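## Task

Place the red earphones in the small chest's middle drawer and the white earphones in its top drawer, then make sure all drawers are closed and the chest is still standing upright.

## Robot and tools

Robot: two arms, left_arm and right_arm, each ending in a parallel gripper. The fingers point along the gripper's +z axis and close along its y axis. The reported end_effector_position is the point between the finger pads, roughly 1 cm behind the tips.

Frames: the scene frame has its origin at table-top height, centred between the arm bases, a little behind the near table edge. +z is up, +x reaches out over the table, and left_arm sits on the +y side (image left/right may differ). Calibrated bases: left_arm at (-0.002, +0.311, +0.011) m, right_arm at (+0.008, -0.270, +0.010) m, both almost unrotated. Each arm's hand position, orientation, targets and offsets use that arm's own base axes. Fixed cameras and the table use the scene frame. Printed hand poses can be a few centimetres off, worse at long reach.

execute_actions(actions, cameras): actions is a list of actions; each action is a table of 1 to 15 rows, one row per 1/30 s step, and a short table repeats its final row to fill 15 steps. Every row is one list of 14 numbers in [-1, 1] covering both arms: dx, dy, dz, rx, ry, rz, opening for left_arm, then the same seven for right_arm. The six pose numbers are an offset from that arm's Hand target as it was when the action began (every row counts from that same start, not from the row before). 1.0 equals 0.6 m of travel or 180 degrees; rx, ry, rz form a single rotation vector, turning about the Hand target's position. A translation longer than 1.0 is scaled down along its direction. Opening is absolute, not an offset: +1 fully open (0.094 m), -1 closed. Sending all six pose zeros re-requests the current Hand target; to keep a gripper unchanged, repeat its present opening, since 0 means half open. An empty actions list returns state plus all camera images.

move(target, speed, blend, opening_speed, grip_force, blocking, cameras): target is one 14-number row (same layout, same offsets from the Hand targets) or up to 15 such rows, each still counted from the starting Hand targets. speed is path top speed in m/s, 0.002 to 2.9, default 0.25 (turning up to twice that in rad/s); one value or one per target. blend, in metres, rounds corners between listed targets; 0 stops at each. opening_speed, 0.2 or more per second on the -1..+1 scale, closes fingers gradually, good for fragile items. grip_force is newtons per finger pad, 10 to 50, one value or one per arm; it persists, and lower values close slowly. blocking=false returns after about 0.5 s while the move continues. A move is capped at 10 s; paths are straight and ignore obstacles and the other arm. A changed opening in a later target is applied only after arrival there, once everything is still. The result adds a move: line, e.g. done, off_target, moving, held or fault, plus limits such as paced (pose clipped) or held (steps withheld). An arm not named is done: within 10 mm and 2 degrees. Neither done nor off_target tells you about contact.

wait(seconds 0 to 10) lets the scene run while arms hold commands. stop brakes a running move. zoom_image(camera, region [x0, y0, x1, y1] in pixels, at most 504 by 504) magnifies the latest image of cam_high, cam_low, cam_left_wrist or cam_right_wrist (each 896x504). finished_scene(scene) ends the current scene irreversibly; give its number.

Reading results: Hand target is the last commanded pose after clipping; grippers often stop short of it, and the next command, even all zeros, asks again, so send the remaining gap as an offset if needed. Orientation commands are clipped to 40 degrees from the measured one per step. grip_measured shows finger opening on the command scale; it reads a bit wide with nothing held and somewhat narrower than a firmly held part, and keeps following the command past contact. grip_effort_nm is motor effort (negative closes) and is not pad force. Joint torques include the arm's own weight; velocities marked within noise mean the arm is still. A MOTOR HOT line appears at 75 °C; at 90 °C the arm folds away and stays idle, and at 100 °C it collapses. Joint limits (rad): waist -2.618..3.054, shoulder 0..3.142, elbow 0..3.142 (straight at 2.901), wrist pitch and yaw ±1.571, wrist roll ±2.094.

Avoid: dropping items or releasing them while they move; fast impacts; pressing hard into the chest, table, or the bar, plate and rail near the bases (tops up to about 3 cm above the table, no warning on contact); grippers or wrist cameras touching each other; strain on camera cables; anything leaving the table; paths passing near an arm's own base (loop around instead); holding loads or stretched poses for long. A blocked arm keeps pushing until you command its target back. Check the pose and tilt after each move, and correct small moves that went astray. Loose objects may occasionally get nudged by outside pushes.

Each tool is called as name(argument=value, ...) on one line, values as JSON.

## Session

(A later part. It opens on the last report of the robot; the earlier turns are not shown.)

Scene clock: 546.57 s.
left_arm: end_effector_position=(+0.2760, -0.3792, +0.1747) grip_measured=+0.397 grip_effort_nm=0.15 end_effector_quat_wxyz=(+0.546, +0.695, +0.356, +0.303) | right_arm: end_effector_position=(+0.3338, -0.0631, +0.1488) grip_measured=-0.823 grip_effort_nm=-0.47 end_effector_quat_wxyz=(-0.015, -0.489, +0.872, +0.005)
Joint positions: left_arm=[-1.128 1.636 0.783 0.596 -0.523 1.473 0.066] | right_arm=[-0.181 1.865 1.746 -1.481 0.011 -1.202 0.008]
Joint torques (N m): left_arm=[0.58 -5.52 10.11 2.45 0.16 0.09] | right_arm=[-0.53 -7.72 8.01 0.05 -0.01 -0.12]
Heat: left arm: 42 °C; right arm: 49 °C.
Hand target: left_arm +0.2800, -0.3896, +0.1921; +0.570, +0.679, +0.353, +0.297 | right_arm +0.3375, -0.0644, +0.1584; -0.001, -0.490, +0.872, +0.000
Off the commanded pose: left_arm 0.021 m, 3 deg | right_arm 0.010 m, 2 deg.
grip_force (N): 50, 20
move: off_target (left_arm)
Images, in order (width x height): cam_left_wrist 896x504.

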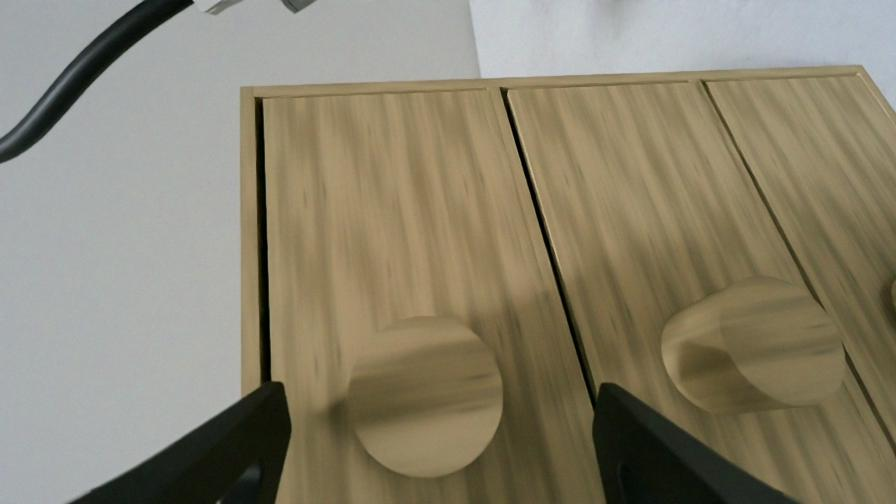

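move(target=[[0.0, 0.0, -0.0117, 0, 0, 0, -0.55, 0, 0, 0, 0, 0, 0, -0.95], [-0.1595, -0.0483, -0.0117, 0, 0, 0, -0.55, 0, 0, 0, 0, 0, 0, -0.95], [-0.1595, -0.0483, -0.0117, 0, 0, 0, 0.4, 0, 0, 0, 0, 0, 0, -0.95], [-0.2552, 0.0158, 0.01, 0, 0, 0, 0.4, 0, 0, 0, 0, 0, 0, -0.95], [-0.2333, 0.316, 0.0465, 0, 0, 0, 0.4, -0.2292, 0.1907, 0.2727, 0.1424, -0.0866, 0, -0.95]], speed=[0.1, 0.12, 0.1, 0.15, 0.22], blend=[0, 0, 0, 0.02, 0], grip_force=[40, 20], cameras=["all"])

Scene clock: 569.93 s.
left_arm: end_effector_position=(+0.1414, -0.1987, +0.2180) grip_measured=+0.397 grip_effort_nm=0.15 end_effector_quat_wxyz=(+0.567, +0.679, +0.353, +0.305) | right_arm: end_effector_position=(+0.1991, +0.0477, +0.3175) grip_measured=-0.823 grip_effort_nm=-0.47 end_effector_quat_wxyz=(+0.319, -0.436, +0.841, +0.040)
Joint positions: left_arm=[-1.574 0.453 0.375 -0.224 -0.954 1.337 0.066] | right_arm=[-0.11 1.07 1.593 -1.568 -0.409 -0.955 0.008]
Joint torques (N m): left_arm=[0.14 0.65 8.39 1.88 0.05 -0.01] | right_arm=[0.34 -0.62 5.79 1.45 -0.24 0.07]
Motor temperatures (°C): left_arm=[23 32 41 44 25 28 25] | right_arm=[24 43 49 26 26 26 26]
Heat: left arm: 44 °C; right arm: 49 °C.
Hand target: left_arm +0.1400, -0.2000, +0.2199; +0.570, +0.680, +0.353, +0.297 | right_arm +0.1999, +0.0501, +0.3220; +0.225, -0.473, +0.842, +0.127
Off the commanded pose: left_arm 0.003 m, 1 deg | right_arm 0.005 m, 15 deg.
joint read past its limit (right arm) — joint 4 (wrist pitch), lower limit.
joint sent to its limit (right arm) — joint 4 (wrist pitch), lower limit. The joint targets are off in orientation, not in position.
grip_force (N): 40, 20
move: off_target (right_arm); target 3's new opening was sent with left_arm's hand 0.013 m and 2 deg from that target

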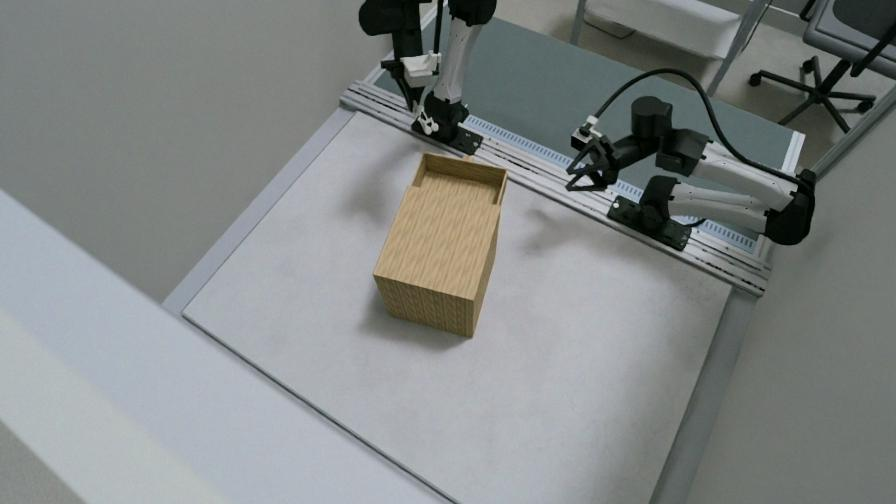

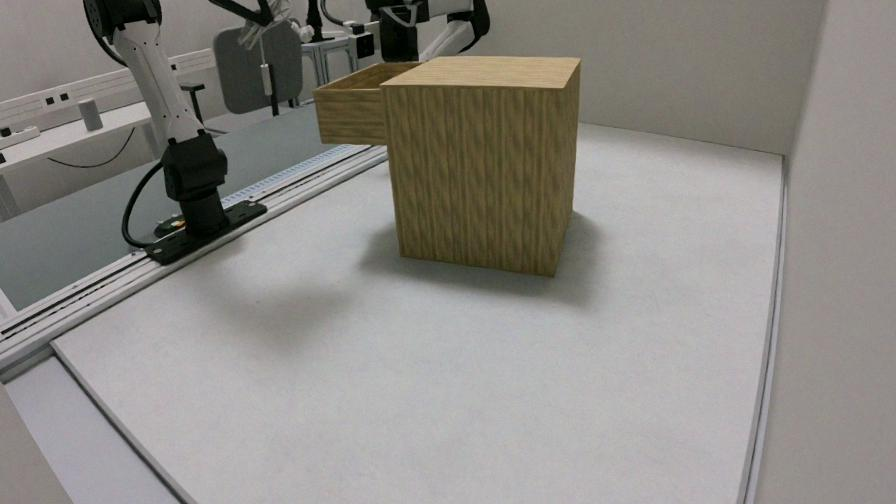

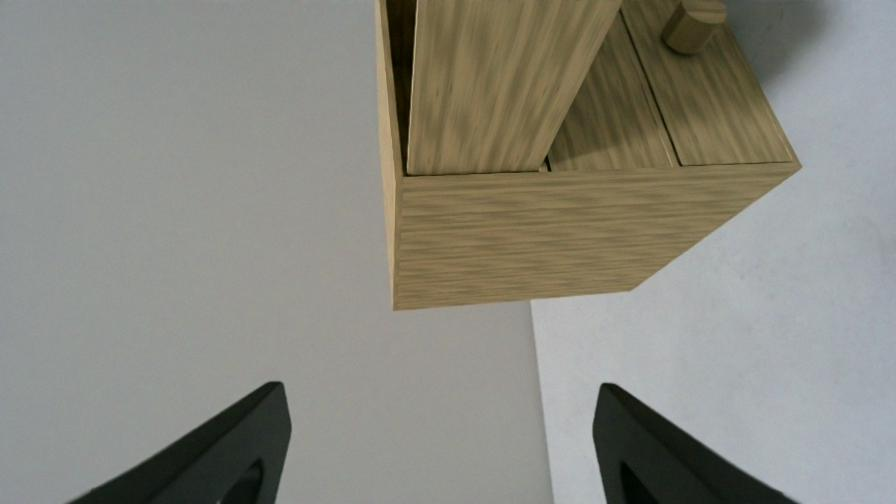

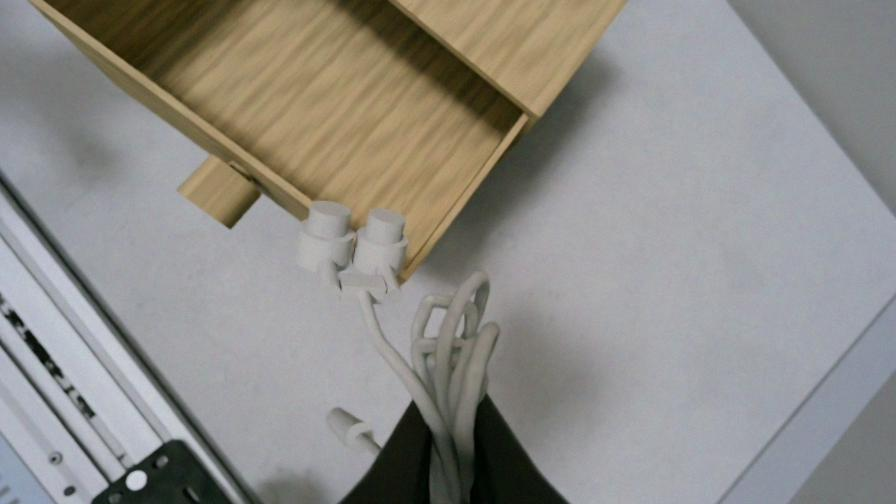

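move(target=[[0, 0, 0, 0, 0, 0, 0.4, 0.0, 0.0, 0.04, 0.0212, -0.0186, -0.1036, -0.95], [0, 0, 0, 0, 0, 0, 0.4, 0.0752, 0.2032, 0.04, 0.0212, -0.0186, -0.1036, -0.95], [0, 0, 0, 0, 0, 0, 0.4, 0.0752, 0.2032, -0.0767, 0.0212, -0.0186, -0.1036, -0.95]], speed=[0.12, 0.12, 0.1], blend=[0.01, 0.01, 0], cameras=["cam_high", "cam_right_wrist"])

zoom_image(camera="cam_high", region=[380, 80, 540, 240])

Scene clock: 585.63 s.
left_arm: end_effector_position=(+0.1413, -0.1988, +0.2180) grip_measured=+0.397 grip_effort_nm=0.15 end_effector_quat_wxyz=(+0.567, +0.679, +0.353, +0.305) | right_arm: end_effector_position=(+0.2439, +0.1707, +0.2700) grip_measured=-0.824 grip_effort_nm=-0.47 end_effector_quat_wxyz=(+0.266, -0.330, +0.900, +0.101)
Joint positions: left_arm=[-1.574 0.453 0.375 -0.224 -0.953 1.337 0.066] | right_arm=[0.562 1.256 1.483 -1.226 -0.083 -0.116 0.008]
Joint torques (N m): left_arm=[0.1 0.72 8.38 1.88 0.07 -0.02] | right_arm=[0.65 -4.22 5.91 1.67 0.18 0.05]
Heat: left arm: 43 °C; right arm: 48 °C.
Hand target: left_arm +0.1399, -0.2000, +0.2199; +0.570, +0.680, +0.353, +0.297 | right_arm +0.2451, +0.1720, +0.2760; +0.283, -0.327, +0.896, +0.103
Off the commanded pose: left_arm 0.003 m, 1 deg | right_arm 0.006 m, 2 deg.
grip_force (N): 40, 20
move: done
Images, in order (width x height): cam_high 896x504, cam_right_wrist 896x504.

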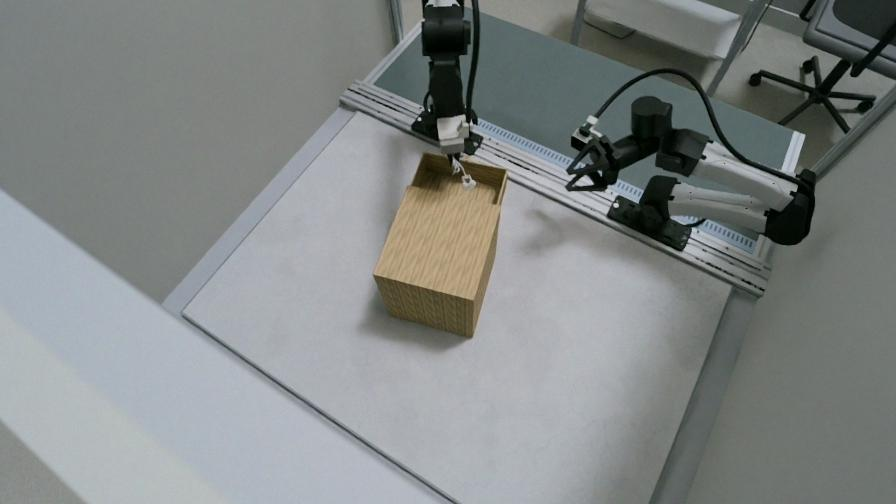

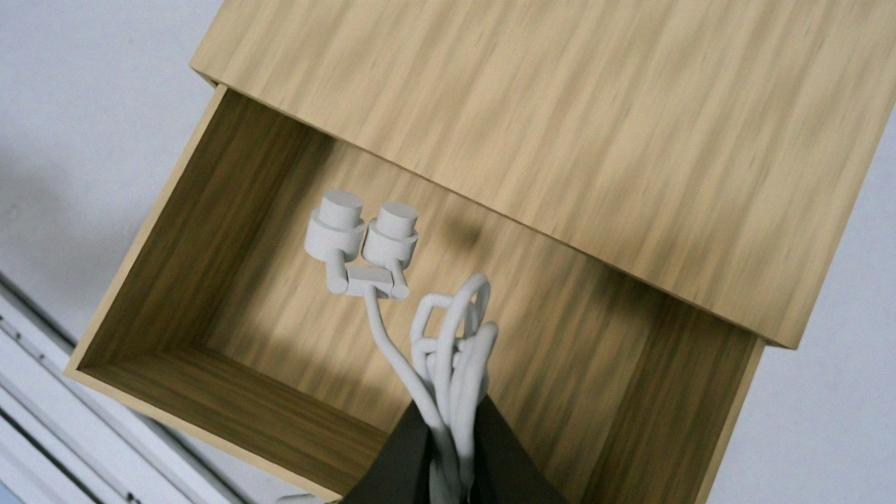

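Scaled by 3.150 from the camera's 896x504 image, which has a finer 1280x720 frame.

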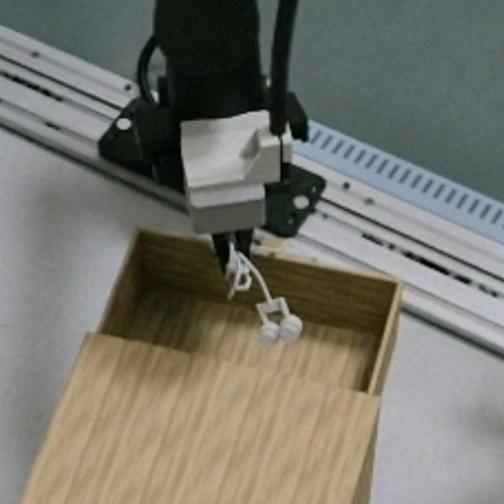

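zoom_image(camera="cam_right_wrist", region=[200, 400, 420, 504])

Scaled by 2.291 from the camera's 896x504 image, which has a finer 1280x720 frame.

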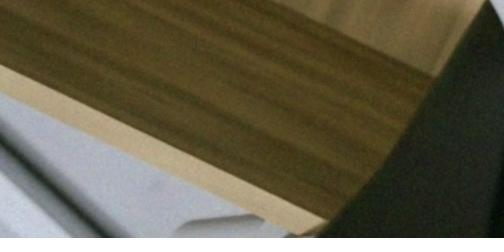

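move(target=[[0, 0, 0, 0, 0, 0, 0.4, 0.0, 0.0, 0.125, 0, 0, 0, -0.95], [0, 0, 0, 0, 0, 0, 0.4, 0.0638, 0.0193, 0.125, 0, 0, 0, -0.95], [0, 0, 0, 0, 0, 0, 0.4, 0.0638, 0.0193, -0.0167, 0, 0, 0, -0.95]], speed=[0.12, 0.08, 0.1], blend=[0, 0.0, 0], cameras=["cam_high", "cam_right_wrist"])

zoom_image(camera="cam_right_wrist", region=[150, 250, 654, 504])

Scene clock: 601.53 s.
left_arm: end_effector_position=(+0.1413, -0.1987, +0.2179) grip_measured=+0.397 grip_effort_nm=0.15 end_effector_quat_wxyz=(+0.567, +0.679, +0.353, +0.305) | right_arm: end_effector_position=(+0.2821, +0.1835, +0.2579) grip_measured=-0.824 grip_effort_nm=-0.47 end_effector_quat_wxyz=(+0.265, -0.326, +0.903, +0.096)
Joint positions: left_arm=[-1.574 0.453 0.375 -0.225 -0.953 1.337 0.066] | right_arm=[0.531 1.379 1.522 -1.148 -0.088 -0.136 0.008]
Joint torques (N m): left_arm=[0.24 0.66 8.46 1.87 0.06 -0.02] | right_arm=[-0.53 -5.55 6.32 1.7 0.01 -0.13]
Motor temperatures (°C): left_arm=[23 29 39 43 25 28 24] | right_arm=[24 38 47 30 26 26 26]
Heat: left arm: 43 °C; right arm: 47 °C.
Hand target: left_arm +0.1399, -0.2000, +0.2199; +0.570, +0.680, +0.353, +0.297 | right_arm +0.2834, +0.1835, +0.2660; +0.282, -0.326, +0.896, +0.103
Off the commanded pose: left_arm 0.003 m, 1 deg | right_arm 0.008 m, 2 deg.
grip_force (N): 40, 20
move: done
Images, in order (width x height): cam_high 896x504, cam_right_wrist 896x504.

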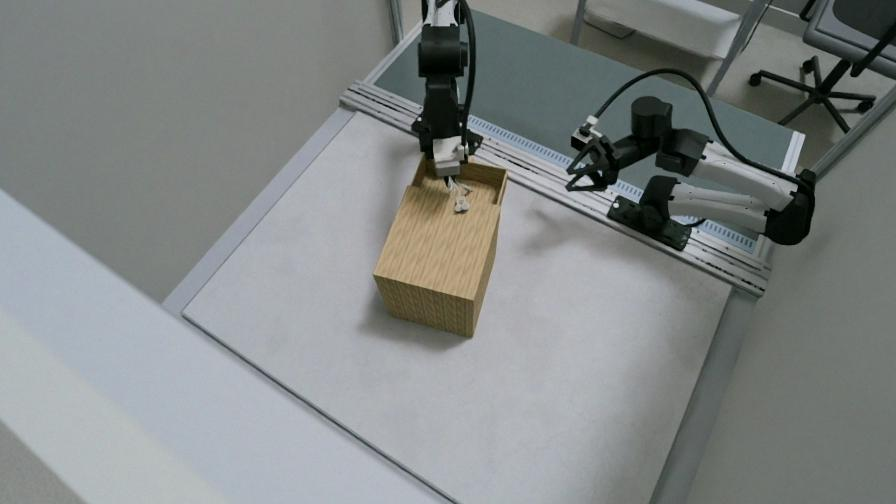

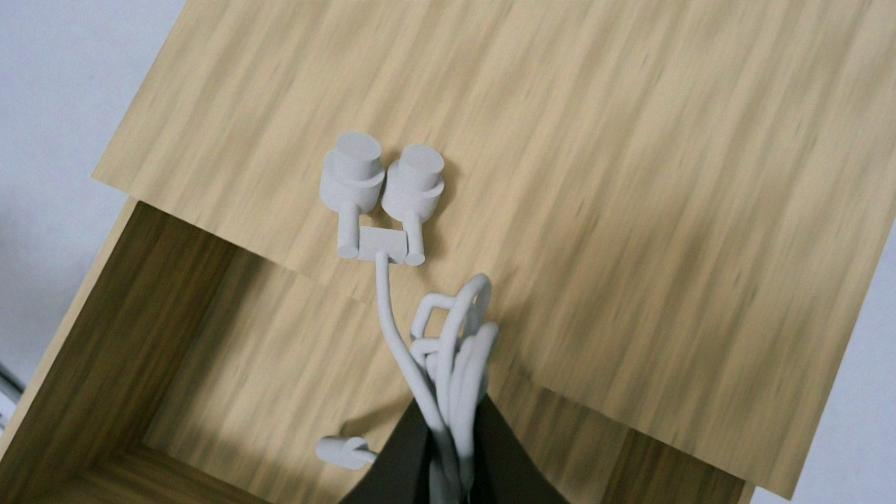

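Scaled by 1.000.

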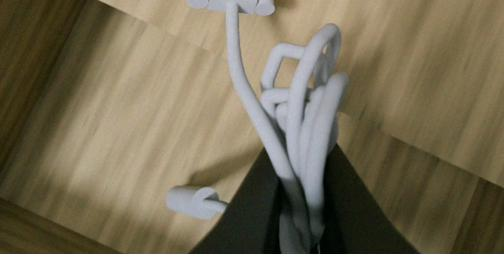

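move(target=[[0, 0, 0, 0, 0, 0, 0.4, -0.0687, -0.0208, -0.0417, 0, 0, 0, -0.95], [0, 0, 0, 0, 0, 0, 0.4, -0.0687, -0.0208, -0.08, 0, 0, 0, -0.95]], speed=[0.08, 0.06], blend=[0, 0], cameras=["cam_high", "cam_right_wrist"])

zoom_image(camera="cam_high", region=[380, 80, 540, 240])

Scene clock: 612.37 s.
left_arm: end_effector_position=(+0.1413, -0.1987, +0.2179) grip_measured=+0.397 grip_effort_nm=0.16 end_effector_quat_wxyz=(+0.567, +0.679, +0.353, +0.305) | right_arm: end_effector_position=(+0.2415, +0.1700, +0.2132) grip_measured=-0.824 grip_effort_nm=-0.47 end_effector_quat_wxyz=(+0.269, -0.329, +0.899, +0.101)
Joint positions: left_arm=[-1.574 0.453 0.375 -0.225 -0.953 1.337 0.066] | right_arm=[0.567 1.165 1.183 -1.01 -0.079 -0.112 0.008]
Joint torques (N m): left_arm=[0.2 0.69 8.31 1.89 0.04 -0.03] | right_arm=[0.5 -3.74 6.19 1.7 0.17 0.07]
Heat: left arm: 43 °C; right arm: 47 °C.
Hand target: left_arm +0.1399, -0.2000, +0.2199; +0.570, +0.680, +0.353, +0.297 | right_arm +0.2421, +0.1710, +0.2179; +0.282, -0.326, +0.896, +0.103
Off the commanded pose: left_arm 0.003 m, 1 deg | right_arm 0.005 m, 2 deg.
grip_force (N): 40, 20
move: done
Images, in order (width x height): cam_high 896x504, cam_right_wrist 896x504.

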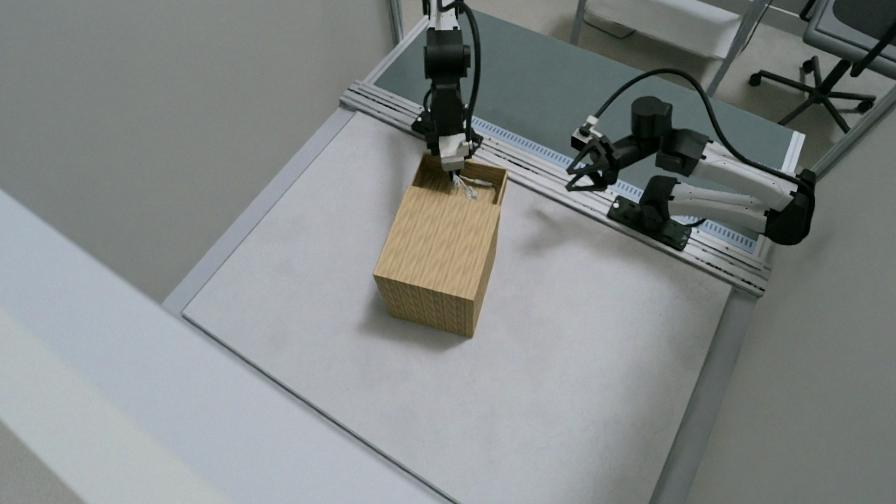

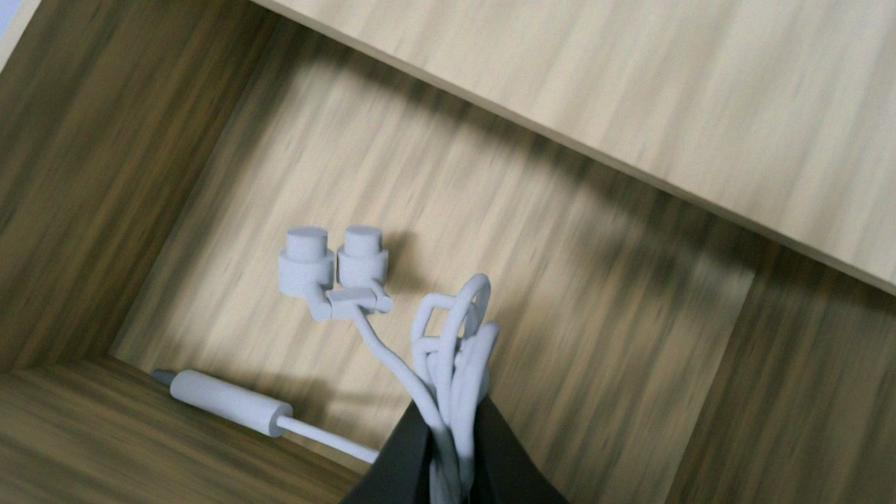

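Scaled by 3.150 from the camera's 896x504 image, which has a finer 1280x720 frame.

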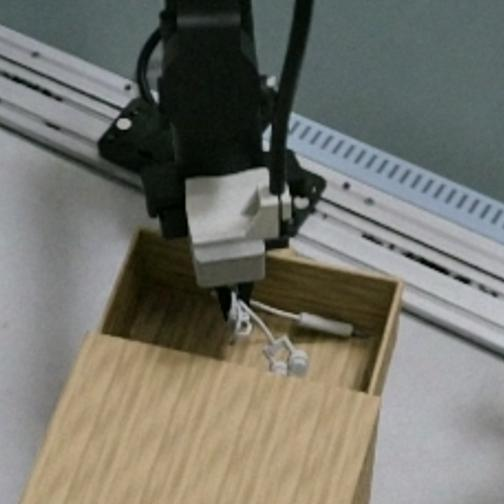

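move(target=[[0, 0, 0, 0, 0, 0, 0.4, 0.0, 0.0, -0.02, 0, 0, 0, -0.95], [0, 0, 0, 0, 0, 0, 0.4, 0.0, 0.0, -0.02, 0, 0, 0, -0.2], [0, 0, 0, 0, 0, 0, 0.4, -0.0587, -0.0492, 0.0892, 0, 0, 0, -0.2]], speed=[0.06, 0.06, 0.1], blend=[0, 0, 0], opening_speed=1.0, cameras=["cam_high", "cam_right_wrist"])

Scene clock: 620.70 s.
left_arm: end_effector_position=(+0.1413, -0.1987, +0.2179) grip_measured=+0.397 grip_effort_nm=0.15 end_effector_quat_wxyz=(+0.567, +0.679, +0.353, +0.305) | right_arm: end_effector_position=(+0.2061, +0.1411, +0.2607) grip_measured=-0.202 grip_effort_nm=0.09 end_effector_quat_wxyz=(+0.269, -0.325, +0.901, +0.097)
Joint positions: left_arm=[-1.574 0.453 0.375 -0.225 -0.953 1.337 0.066] | right_arm=[0.544 1.075 1.343 -1.264 -0.081 -0.125 0.038]
Joint torques (N m): left_arm=[0.2 0.73 8.36 1.88 0.06 -0.03] | right_arm=[-0.64 -1.94 8.44 1.46 0 -0.15]
Heat: left arm: 43 °C; right arm: 47 °C.
Hand target: left_arm +0.1399, -0.2000, +0.2199; +0.570, +0.680, +0.353, +0.297 | right_arm +0.2070, +0.1416, +0.2714; +0.282, -0.326, +0.896, +0.102
Off the commanded pose: left_arm 0.003 m, 1 deg | right_arm 0.011 m, 2 deg.
grip_force (N): 40, 20
move: off_target (right_arm)
Images, in order (width x height): cam_high 896x504, cam_right_wrist 896x504.

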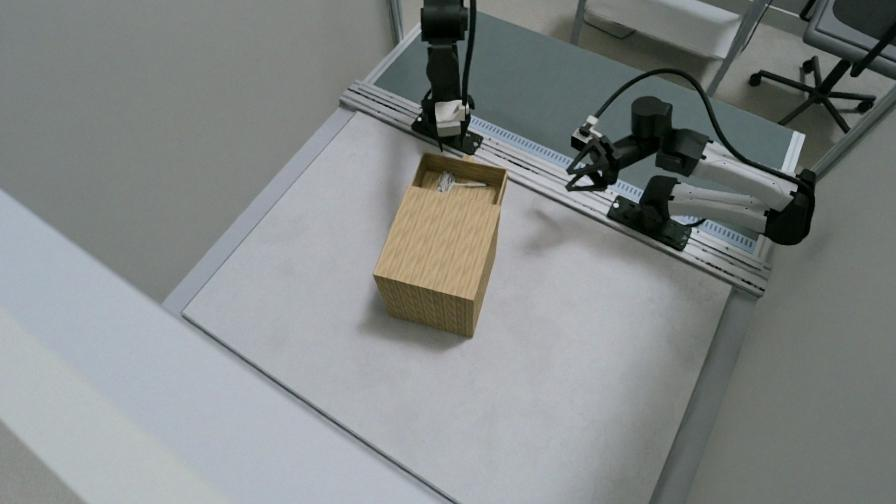

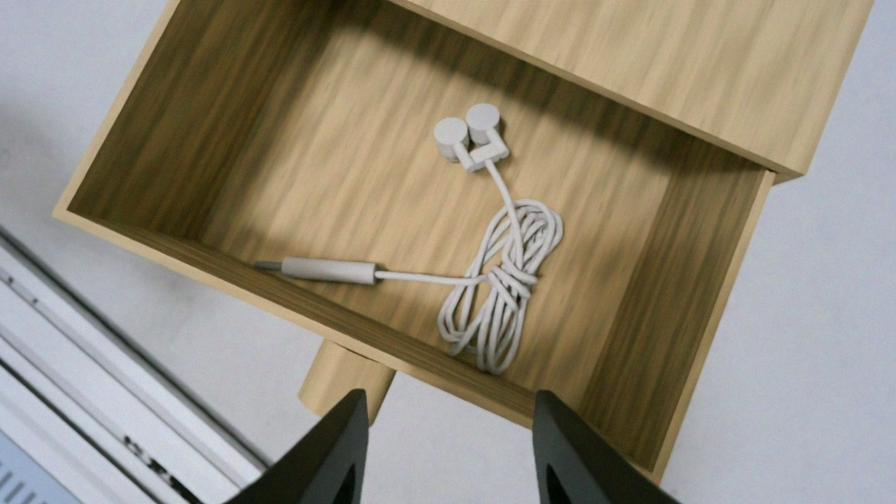

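move(target=[[0, 0, 0, 0, 0, 0, 0.4, -0.1067, 0.0157, -0.0273, -0.0261, 0.0491, -0.1285, 0.19], [0, 0, 0, 0, 0, 0, 0.4, -0.1067, 0.0157, -0.0973, -0.0261, 0.0491, -0.1285, 0.19]], speed=[0.15, 0.1], blend=[0.0, 0], grip_force=[40, 50], cameras=["cam_high", "cam_right_wrist"])

Scene clock: 658.37 s.
left_arm: end_effector_position=(+0.1413, -0.1987, +0.2179) grip_measured=+0.397 grip_effort_nm=0.15 end_effector_quat_wxyz=(+0.567, +0.679, +0.353, +0.305) | right_arm: end_effector_position=(+0.1413, +0.1493, +0.2106) grip_measured=+0.188 grip_effort_nm=0.09 end_effector_quat_wxyz=(+0.203, -0.148, +0.968, +0.025)
Joint positions: left_arm=[-1.574 0.453 0.375 -0.225 -0.953 1.337 0.066] | right_arm=[1.054 1.075 1.221 -1.415 0.286 0.708 0.056]
Joint torques (N m): left_arm=[0.32 0.7 8.35 1.89 0.05 -0.02] | right_arm=[0.46 -2.36 5.76 1.11 0.44 0.1]
Heat: left arm: 43 °C; right arm: 50 °C.
Hand target: left_arm +0.1399, -0.2000, +0.2199; +0.570, +0.680, +0.353, +0.297 | right_arm +0.1429, +0.1510, +0.2131; +0.214, -0.143, +0.966, +0.032
Off the commanded pose: left_arm 0.003 m, 1 deg | right_arm 0.003 m, 2 deg.
grip_force (N): 40, 50
move: done
Images, in order (width x height): cam_high 896x504, cam_right_wrist 896x504.

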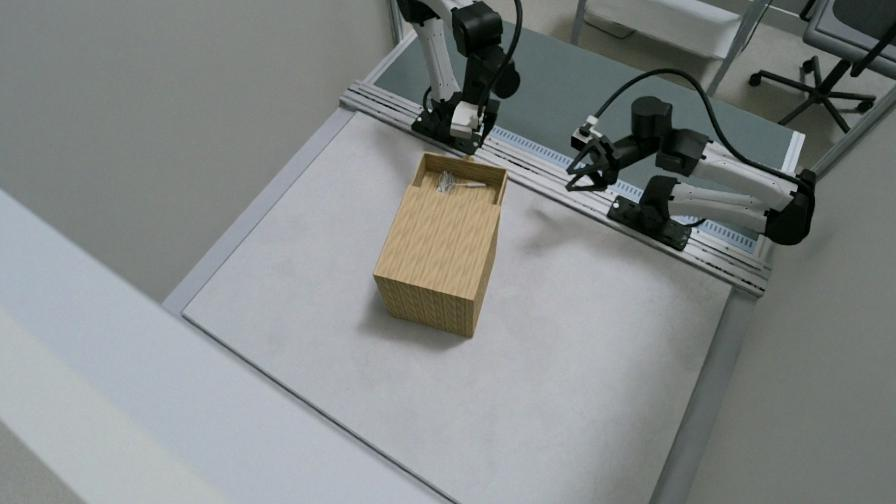

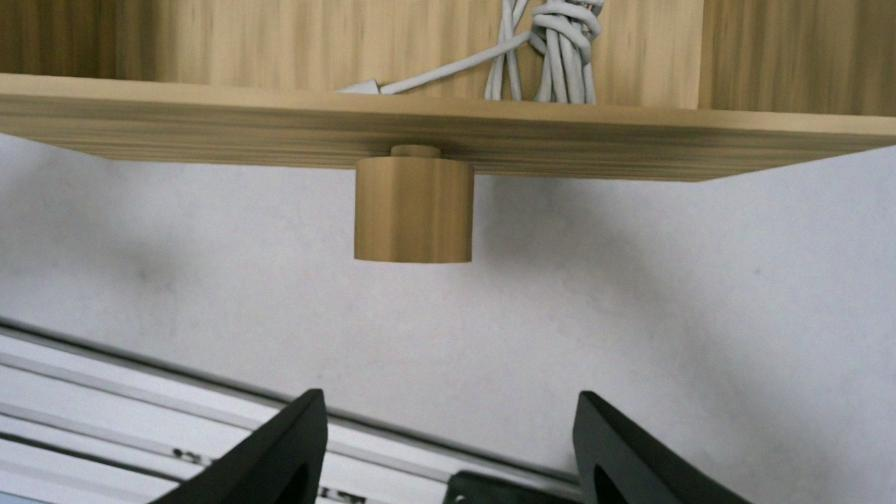

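move(target=[[0, 0, 0, 0, 0, 0, 0.4, -0.0033, 0.0112, 0, 0, 0, 0, 0.19], [0, 0, 0, 0, 0, 0, 0.4, 0.188, 0.0692, 0, 0, 0, 0, 0.19], [0, 0, 0, 0, 0, 0, 0.4, 0.2455, 0.0865, 0, 0, 0, 0, 0.19], [0, 0, 0, 0, 0, 0, 0.4, 0.1402, 0.0547, 0, 0, 0, 0, 0.19]], speed=[0.1, 0.1, 0.05, 0.1], blend=[0.003, 0.01, 0, 0], cameras=["cam_high", "cam_low", "cam_right_wrist"])

Scene clock: 671.83 s.
left_arm: end_effector_position=(+0.1413, -0.1987, +0.2179) grip_measured=+0.397 grip_effort_nm=0.16 end_effector_quat_wxyz=(+0.567, +0.679, +0.353, +0.305) | right_arm: end_effector_position=(+0.2290, +0.1862, +0.2105) grip_measured=+0.188 grip_effort_nm=0.09 end_effector_quat_wxyz=(+0.209, -0.147, +0.966, +0.033)
Joint positions: left_arm=[-1.574 0.453 0.375 -0.225 -0.953 1.337 0.066] | right_arm=[0.798 1.338 1.368 -1.22 0.196 0.458 0.056]
Joint torques (N m): left_arm=[0.13 0.72 8.38 1.87 0.07 -0.01] | right_arm=[0.25 -4.63 6.02 1.08 0.42 0.09]
Heat: left arm: 43 °C; right arm: 50 °C.
Hand target: left_arm +0.1399, -0.2000, +0.2199; +0.570, +0.680, +0.353, +0.297 | right_arm +0.2270, +0.1838, +0.2131; +0.214, -0.143, +0.966, +0.032
Off the commanded pose: left_arm 0.003 m, 1 deg | right_arm 0.004 m, 1 deg.
grip_force (N): 40, 50
move: done
Images, in order (width x height): cam_high 896x504, cam_low 896x504, cam_right_wrist 896x504.

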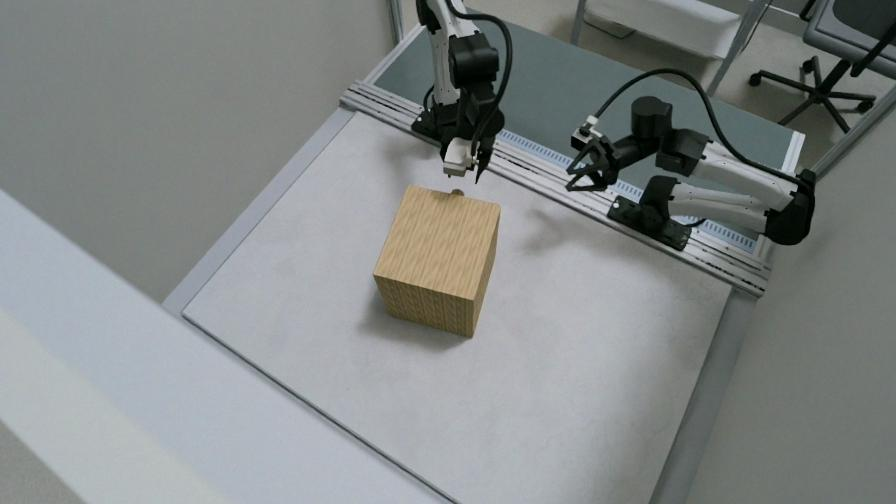

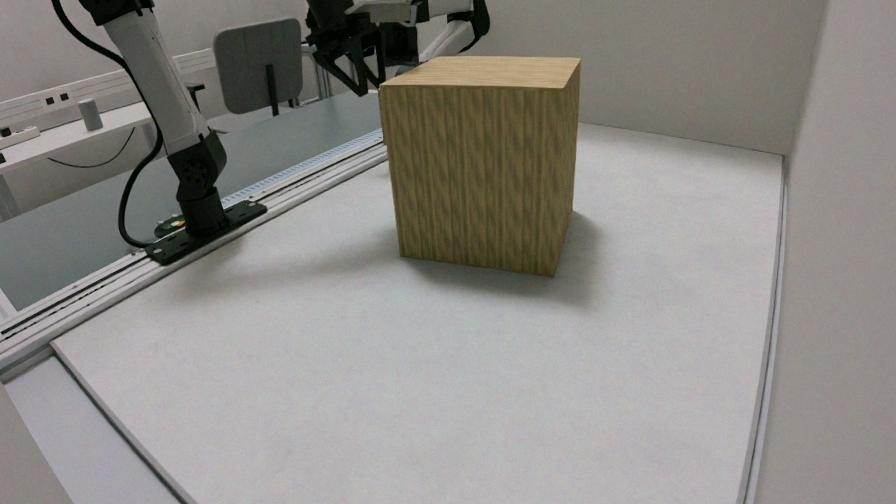

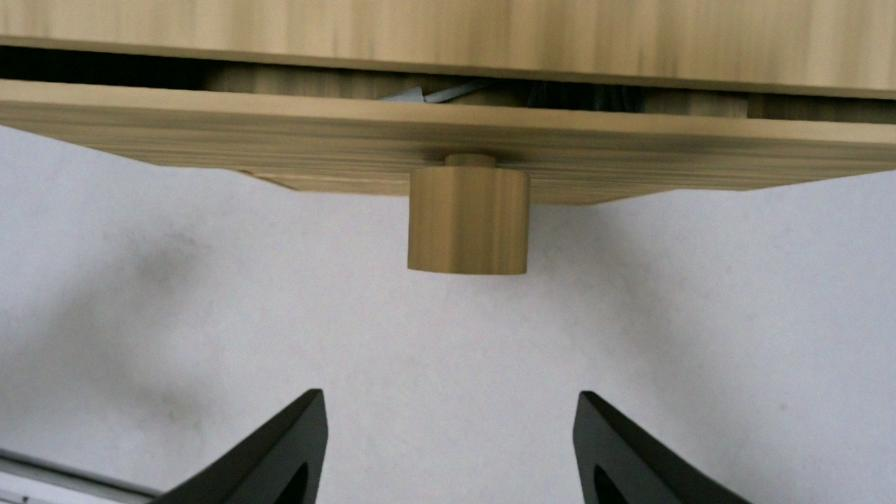

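move(target=[[0, 0, 0, 0, 0, 0, 0.4, 0.095, 0.0288, 0, 0, 0, 0, 0.19], [0, 0, 0, 0, 0, 0, 0.4, 0.1293, 0.039, 0, 0, 0, 0, 0.19], [0, 0, 0, 0, 0, 0, 0.4, 0.0, 0.0, 0, 0, 0, 0, 0.19]], speed=[0.1, 0.04, 0.1], blend=[0.005, 0, 0], cameras=["cam_high", "cam_right_wrist"])

Scene clock: 680.87 s.
left_arm: end_effector_position=(+0.1413, -0.1987, +0.2179) grip_measured=+0.397 grip_effort_nm=0.15 end_effector_quat_wxyz=(+0.567, +0.679, +0.353, +0.305) | right_arm: end_effector_position=(+0.2290, +0.1862, +0.2106) grip_measured=+0.188 grip_effort_nm=0.09 end_effector_quat_wxyz=(+0.209, -0.147, +0.966, +0.033)
Joint positions: left_arm=[-1.574 0.453 0.375 -0.225 -0.953 1.337 0.066] | right_arm=[0.798 1.338 1.369 -1.221 0.196 0.458 0.056]
Joint torques (N m): left_arm=[0.21 0.69 8.36 1.9 0.05 0.03] | right_arm=[0.5 -4.81 5.91 1.1 0.42 0.08]
Heat: left arm: 43 °C; right arm: 49 °C.
Hand target: left_arm +0.1399, -0.2000, +0.2199; +0.570, +0.680, +0.353, +0.297 | right_arm +0.2270, +0.1838, +0.2131; +0.214, -0.143, +0.966, +0.032
Off the commanded pose: left_arm 0.003 m, 1 deg | right_arm 0.004 m, 1 deg.
grip_force (N): 40, 50
move: done
Images, in order (width x height): cam_high 896x504, cam_right_wrist 896x504.

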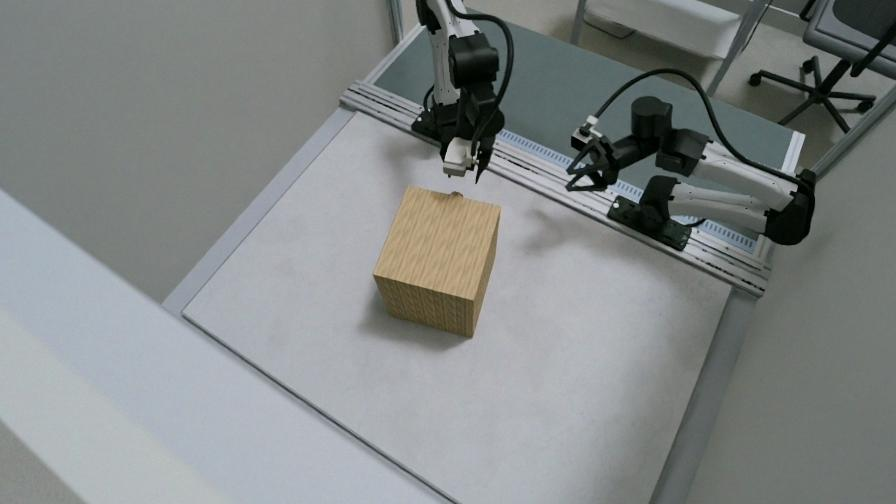

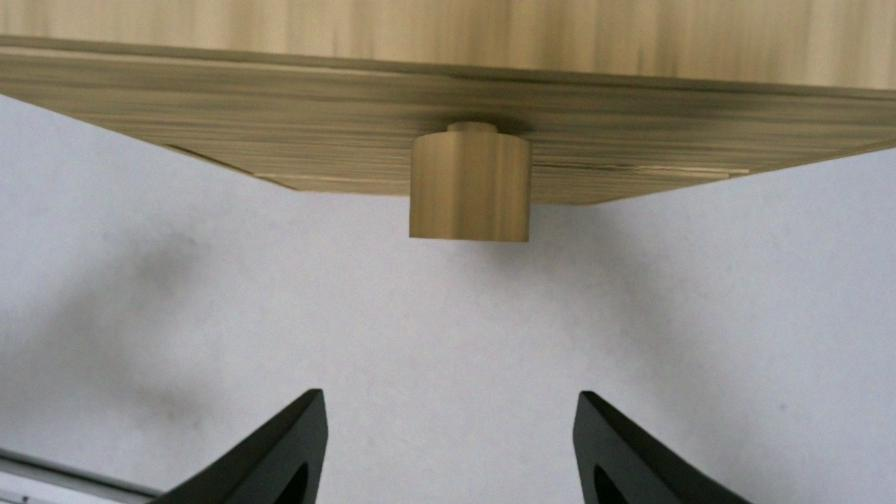

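zoom_image(camera="cam_right_wrist", region=[0, 20, 448, 240])

zoom_image(camera="cam_right_wrist", region=[448, 20, 896, 240])

Scaled by 1.125 from the camera's 896x504 image, which has a finer 1280x720 frame.

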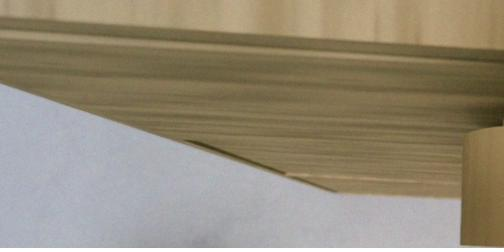

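Scaled by 1.125 from the camera's 896x504 image, which has a finer 1280x720 frame.

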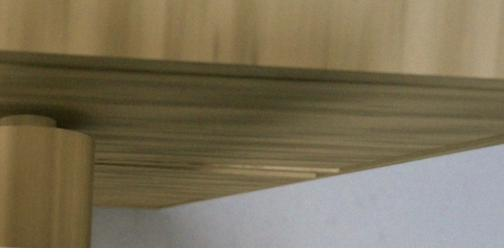

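move(target=[[0, 0, 0, 0, 0, 0, -0.9, -0.1117, -0.0313, 0.0117, 0, 0, 0, 0.19], [0, 0, 0, 0, 0, 0, -0.9, -0.0117, -0.3397, 0.0117, 0, 0, -0.0933, 0.19], [0.142, -0.1982, -0.1748, 0, 0, 0, -0.9, -0.0117, -0.3397, 0.0117, 0, 0, -0.0933, 0.19]], speed=[0.12, 0.2, 0.2], blend=[0.01, 0.02, 0], cameras=["cam_high", "cam_left_wrist"])

Scene clock: 699.77 s.
left_arm: end_effector_position=(+0.2218, -0.3084, +0.1017) grip_measured=-0.897 grip_effort_nm=-0.13 end_effector_quat_wxyz=(+0.547, +0.695, +0.354, +0.305) | right_arm: end_effector_position=(+0.2128, -0.0195, +0.2126) grip_measured=+0.188 grip_effort_nm=0.09 end_effector_quat_wxyz=(+0.200, +0.002, +0.980, -0.001)
Joint positions: left_arm=[-1.21 1.614 0.324 1.025 -0.602 1.456 0.005] | right_arm=[-0.13 1.036 1.204 -1.339 -0.048 -0.116 0.056]
Joint torques (N m): left_arm=[0.77 -3.93 7.42 2.43 0.17 0.05] | right_arm=[-0.65 -0.87 7.77 1.4 0 -0.19]
Heat: left arm: 44 °C; right arm: 48 °C.
Hand target: left_arm +0.2252, -0.3189, +0.1151; +0.570, +0.680, +0.353, +0.297 | right_arm +0.2200, -0.0200, +0.2201; +0.217, +0.000, +0.976, +0.000
Off the commanded pose: left_arm 0.017 m, 3 deg | right_arm 0.010 m, 2 deg.
grip_force (N): 40, 50
move: off_target (left_arm); blend cut to 0 m at target 1
Images, in order (width x height): cam_high 896x504, cam_left_wrist 896x504.

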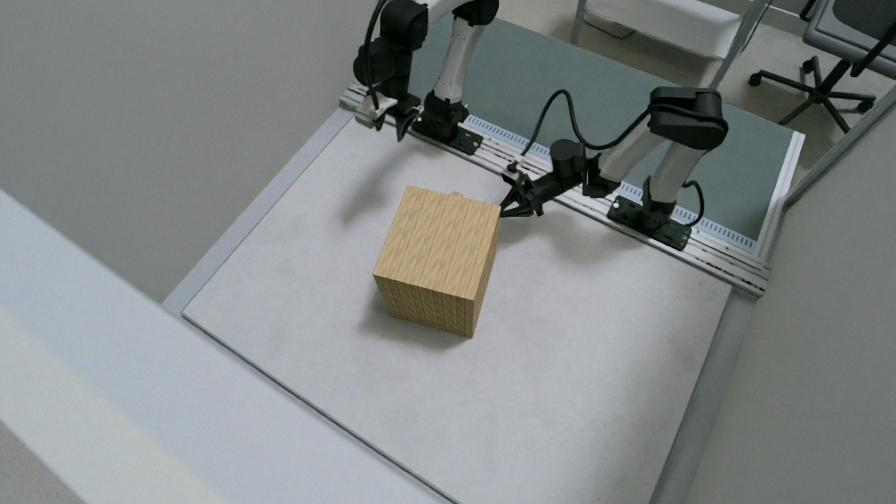

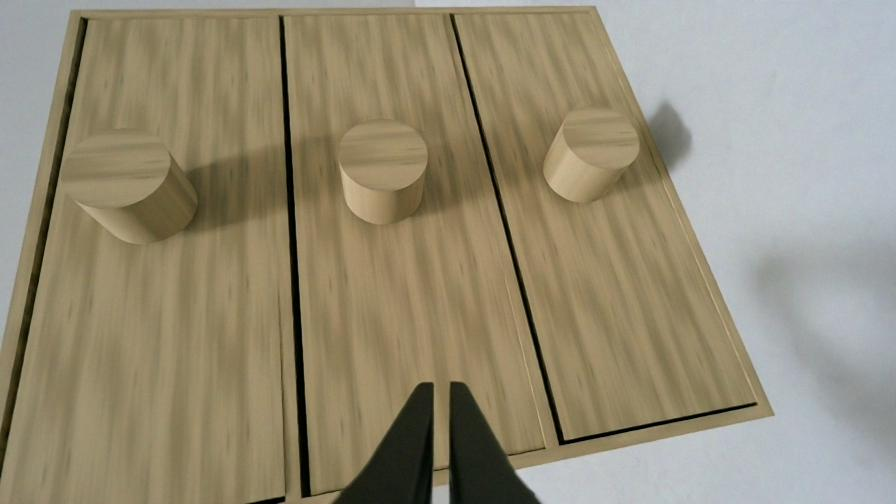

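zoom_image(camera="cam_left_wrist", region=[220, 340, 620, 504])

zoom_image(camera="cam_left_wrist", region=[200, 0, 620, 240])

Scaled by 1.260 from the camera's 896x504 image, which has a finer 1280x720 frame.

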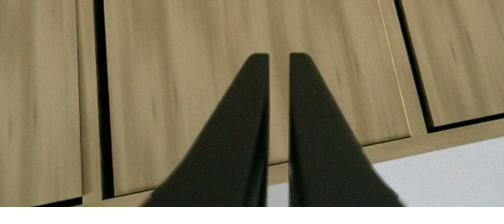

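Scaled by 1.200 from the camera's 896x504 image, which has a finer 1280x720 frame.

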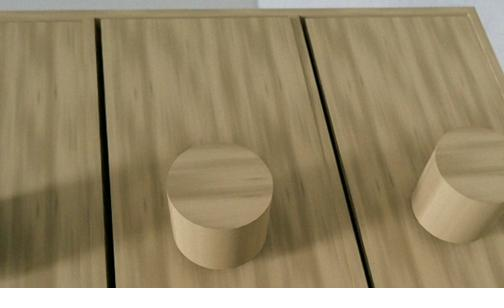

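move(target=[0.0373, -0.0913, 0.0, 0, 0, 0, -0.95, 0, 0, 0, 0, 0, 0, 0.19], speed=0.1, cameras=["cam_left_wrist"])

Scene clock: 723.73 s.
left_arm: end_effector_position=(+0.2449, -0.3657, +0.1089) grip_measured=-0.947 grip_effort_nm=-0.13 end_effector_quat_wxyz=(+0.560, +0.684, +0.355, +0.303) | right_arm: end_effector_position=(+0.2128, -0.0195, +0.2126) grip_measured=+0.188 grip_effort_nm=0.09 end_effector_quat_wxyz=(+0.200, +0.002, +0.980, -0.001)
Joint positions: left_arm=[-1.205 1.801 0.563 1.009 -0.597 1.457 0.002] | right_arm=[-0.13 1.036 1.204 -1.339 -0.048 -0.116 0.056]
Joint torques (N m): left_arm=[0.73 -5.63 7.69 2.13 0.17 0.07] | right_arm=[-0.64 -0.85 7.99 1.38 0.01 -0.19]
Motor temperatures (°C): left_arm=[23 27 39 49 25 28 24] | right_arm=[24 34 51 31 26 26 26]
Heat: left arm: 49 °C; right arm: 51 °C.
Hand target: left_arm +0.2476, -0.3737, +0.1151; +0.570, +0.680, +0.353, +0.297 | right_arm +0.2200, -0.0200, +0.2201; +0.217, +0.000, +0.976, +0.000
Off the commanded pose: left_arm 0.010 m, 1 deg | right_arm 0.010 m, 2 deg.
grip_force (N): 40, 50
move: done
Images, in order (width x height): cam_left_wrist 896x504.

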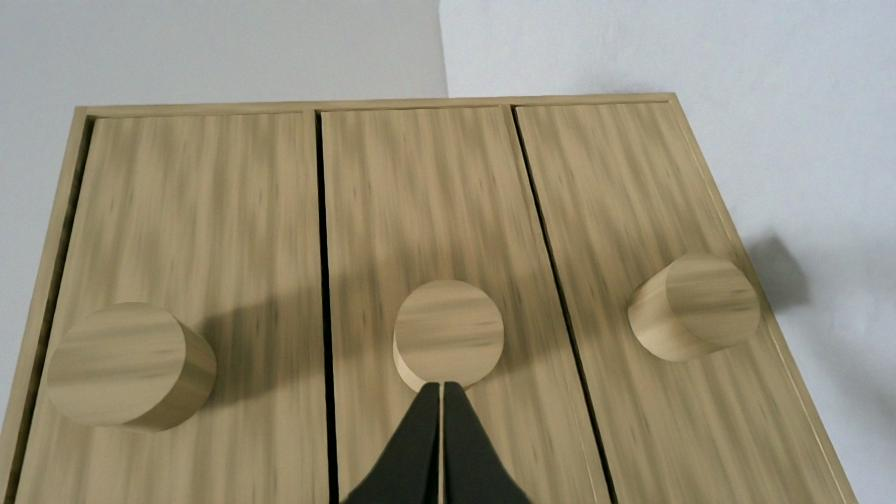

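move(target=[[0.0382, -0.0192, 0.0, 0, 0, 0, -0.95, 0, 0, 0, 0, 0, 0, 0.19], [0.0573, -0.0133, 0.0, 0, 0, 0, -0.95, 0, 0, 0, 0, 0, 0, 0.19], [-0.0239, 0.0412, 0.0, 0, 0, 0, -0.95, 0, 0, 0, 0, 0, 0, 0.19]], speed=[0.06, 0.03, 0.1], blend=[0, 0, 0], cameras=["cam_high", "cam_left_wrist"])

zoom_image(camera="cam_left_wrist", region=[260, 260, 680, 504])

Scene clock: 736.07 s.
left_arm: end_effector_position=(+0.2356, -0.3472, +0.1005) grip_measured=-0.947 grip_effort_nm=-0.13 end_effector_quat_wxyz=(+0.546, +0.698, +0.348, +0.306) | right_arm: end_effector_position=(+0.2128, -0.0195, +0.2126) grip_measured=+0.188 grip_effort_nm=0.09 end_effector_quat_wxyz=(+0.200, +0.002, +0.980, -0.001)
Joint positions: left_arm=[-1.208 1.75 0.482 1.004 -0.593 1.469 0.002] | right_arm=[-0.13 1.036 1.204 -1.339 -0.048 -0.116 0.056]
Joint torques (N m): left_arm=[-0.34 -7.64 4.52 2.44 0.02 -0.11] | right_arm=[-0.68 -0.88 7.88 1.37 -0.02 -0.19]
Heat: left arm: 49 °C; right arm: 52 °C.
Hand target: left_arm +0.2332, -0.3490, +0.1150; +0.570, +0.680, +0.353, +0.297 | right_arm +0.2200, -0.0200, +0.2201; +0.217, +0.000, +0.976, +0.000
Off the commanded pose: left_arm 0.015 m, 4 deg | right_arm 0.010 m, 2 deg.
grip_force (N): 40, 50
move: off_target (left_arm)
Images, in order (width x height): cam_high 896x504, cam_left_wrist 896x504.

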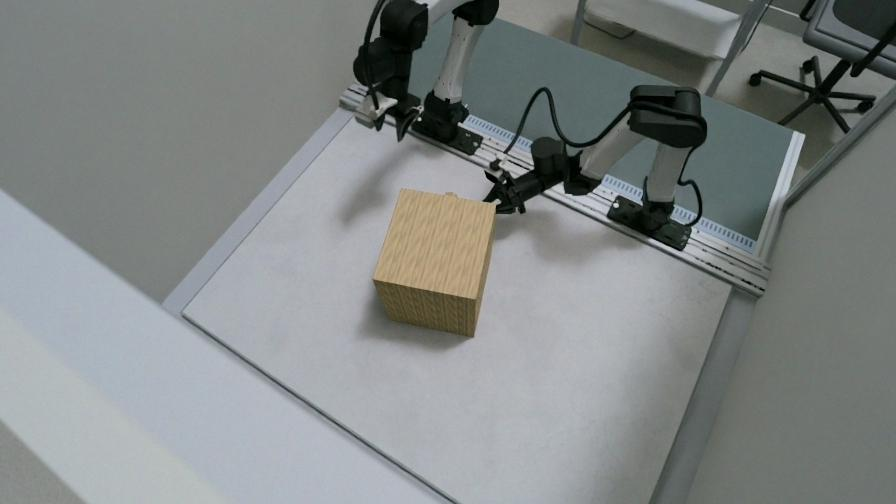

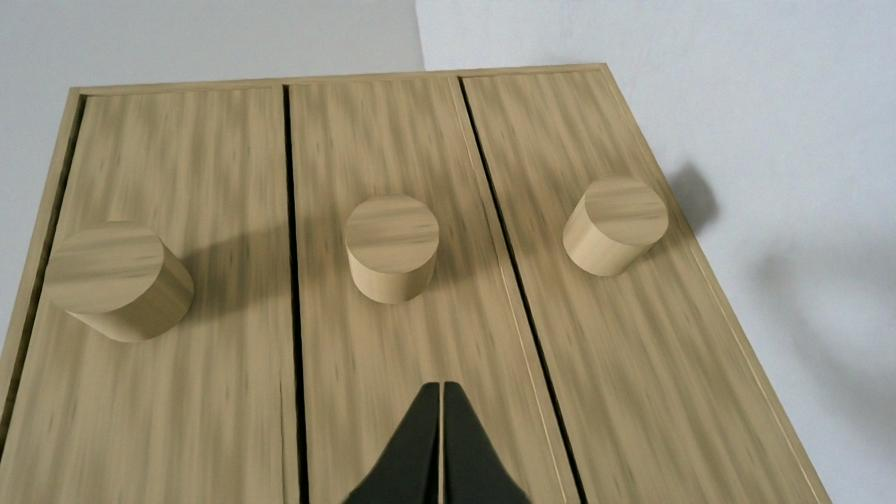

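Scaled by 1.200 from the camera's 896x504 image, which has a finer 1280x720 frame.

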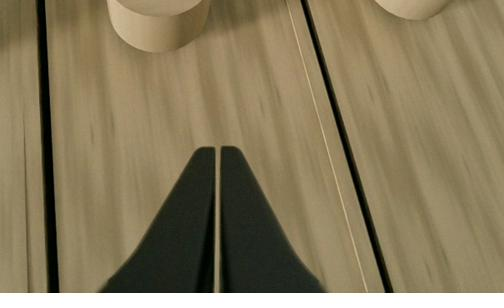

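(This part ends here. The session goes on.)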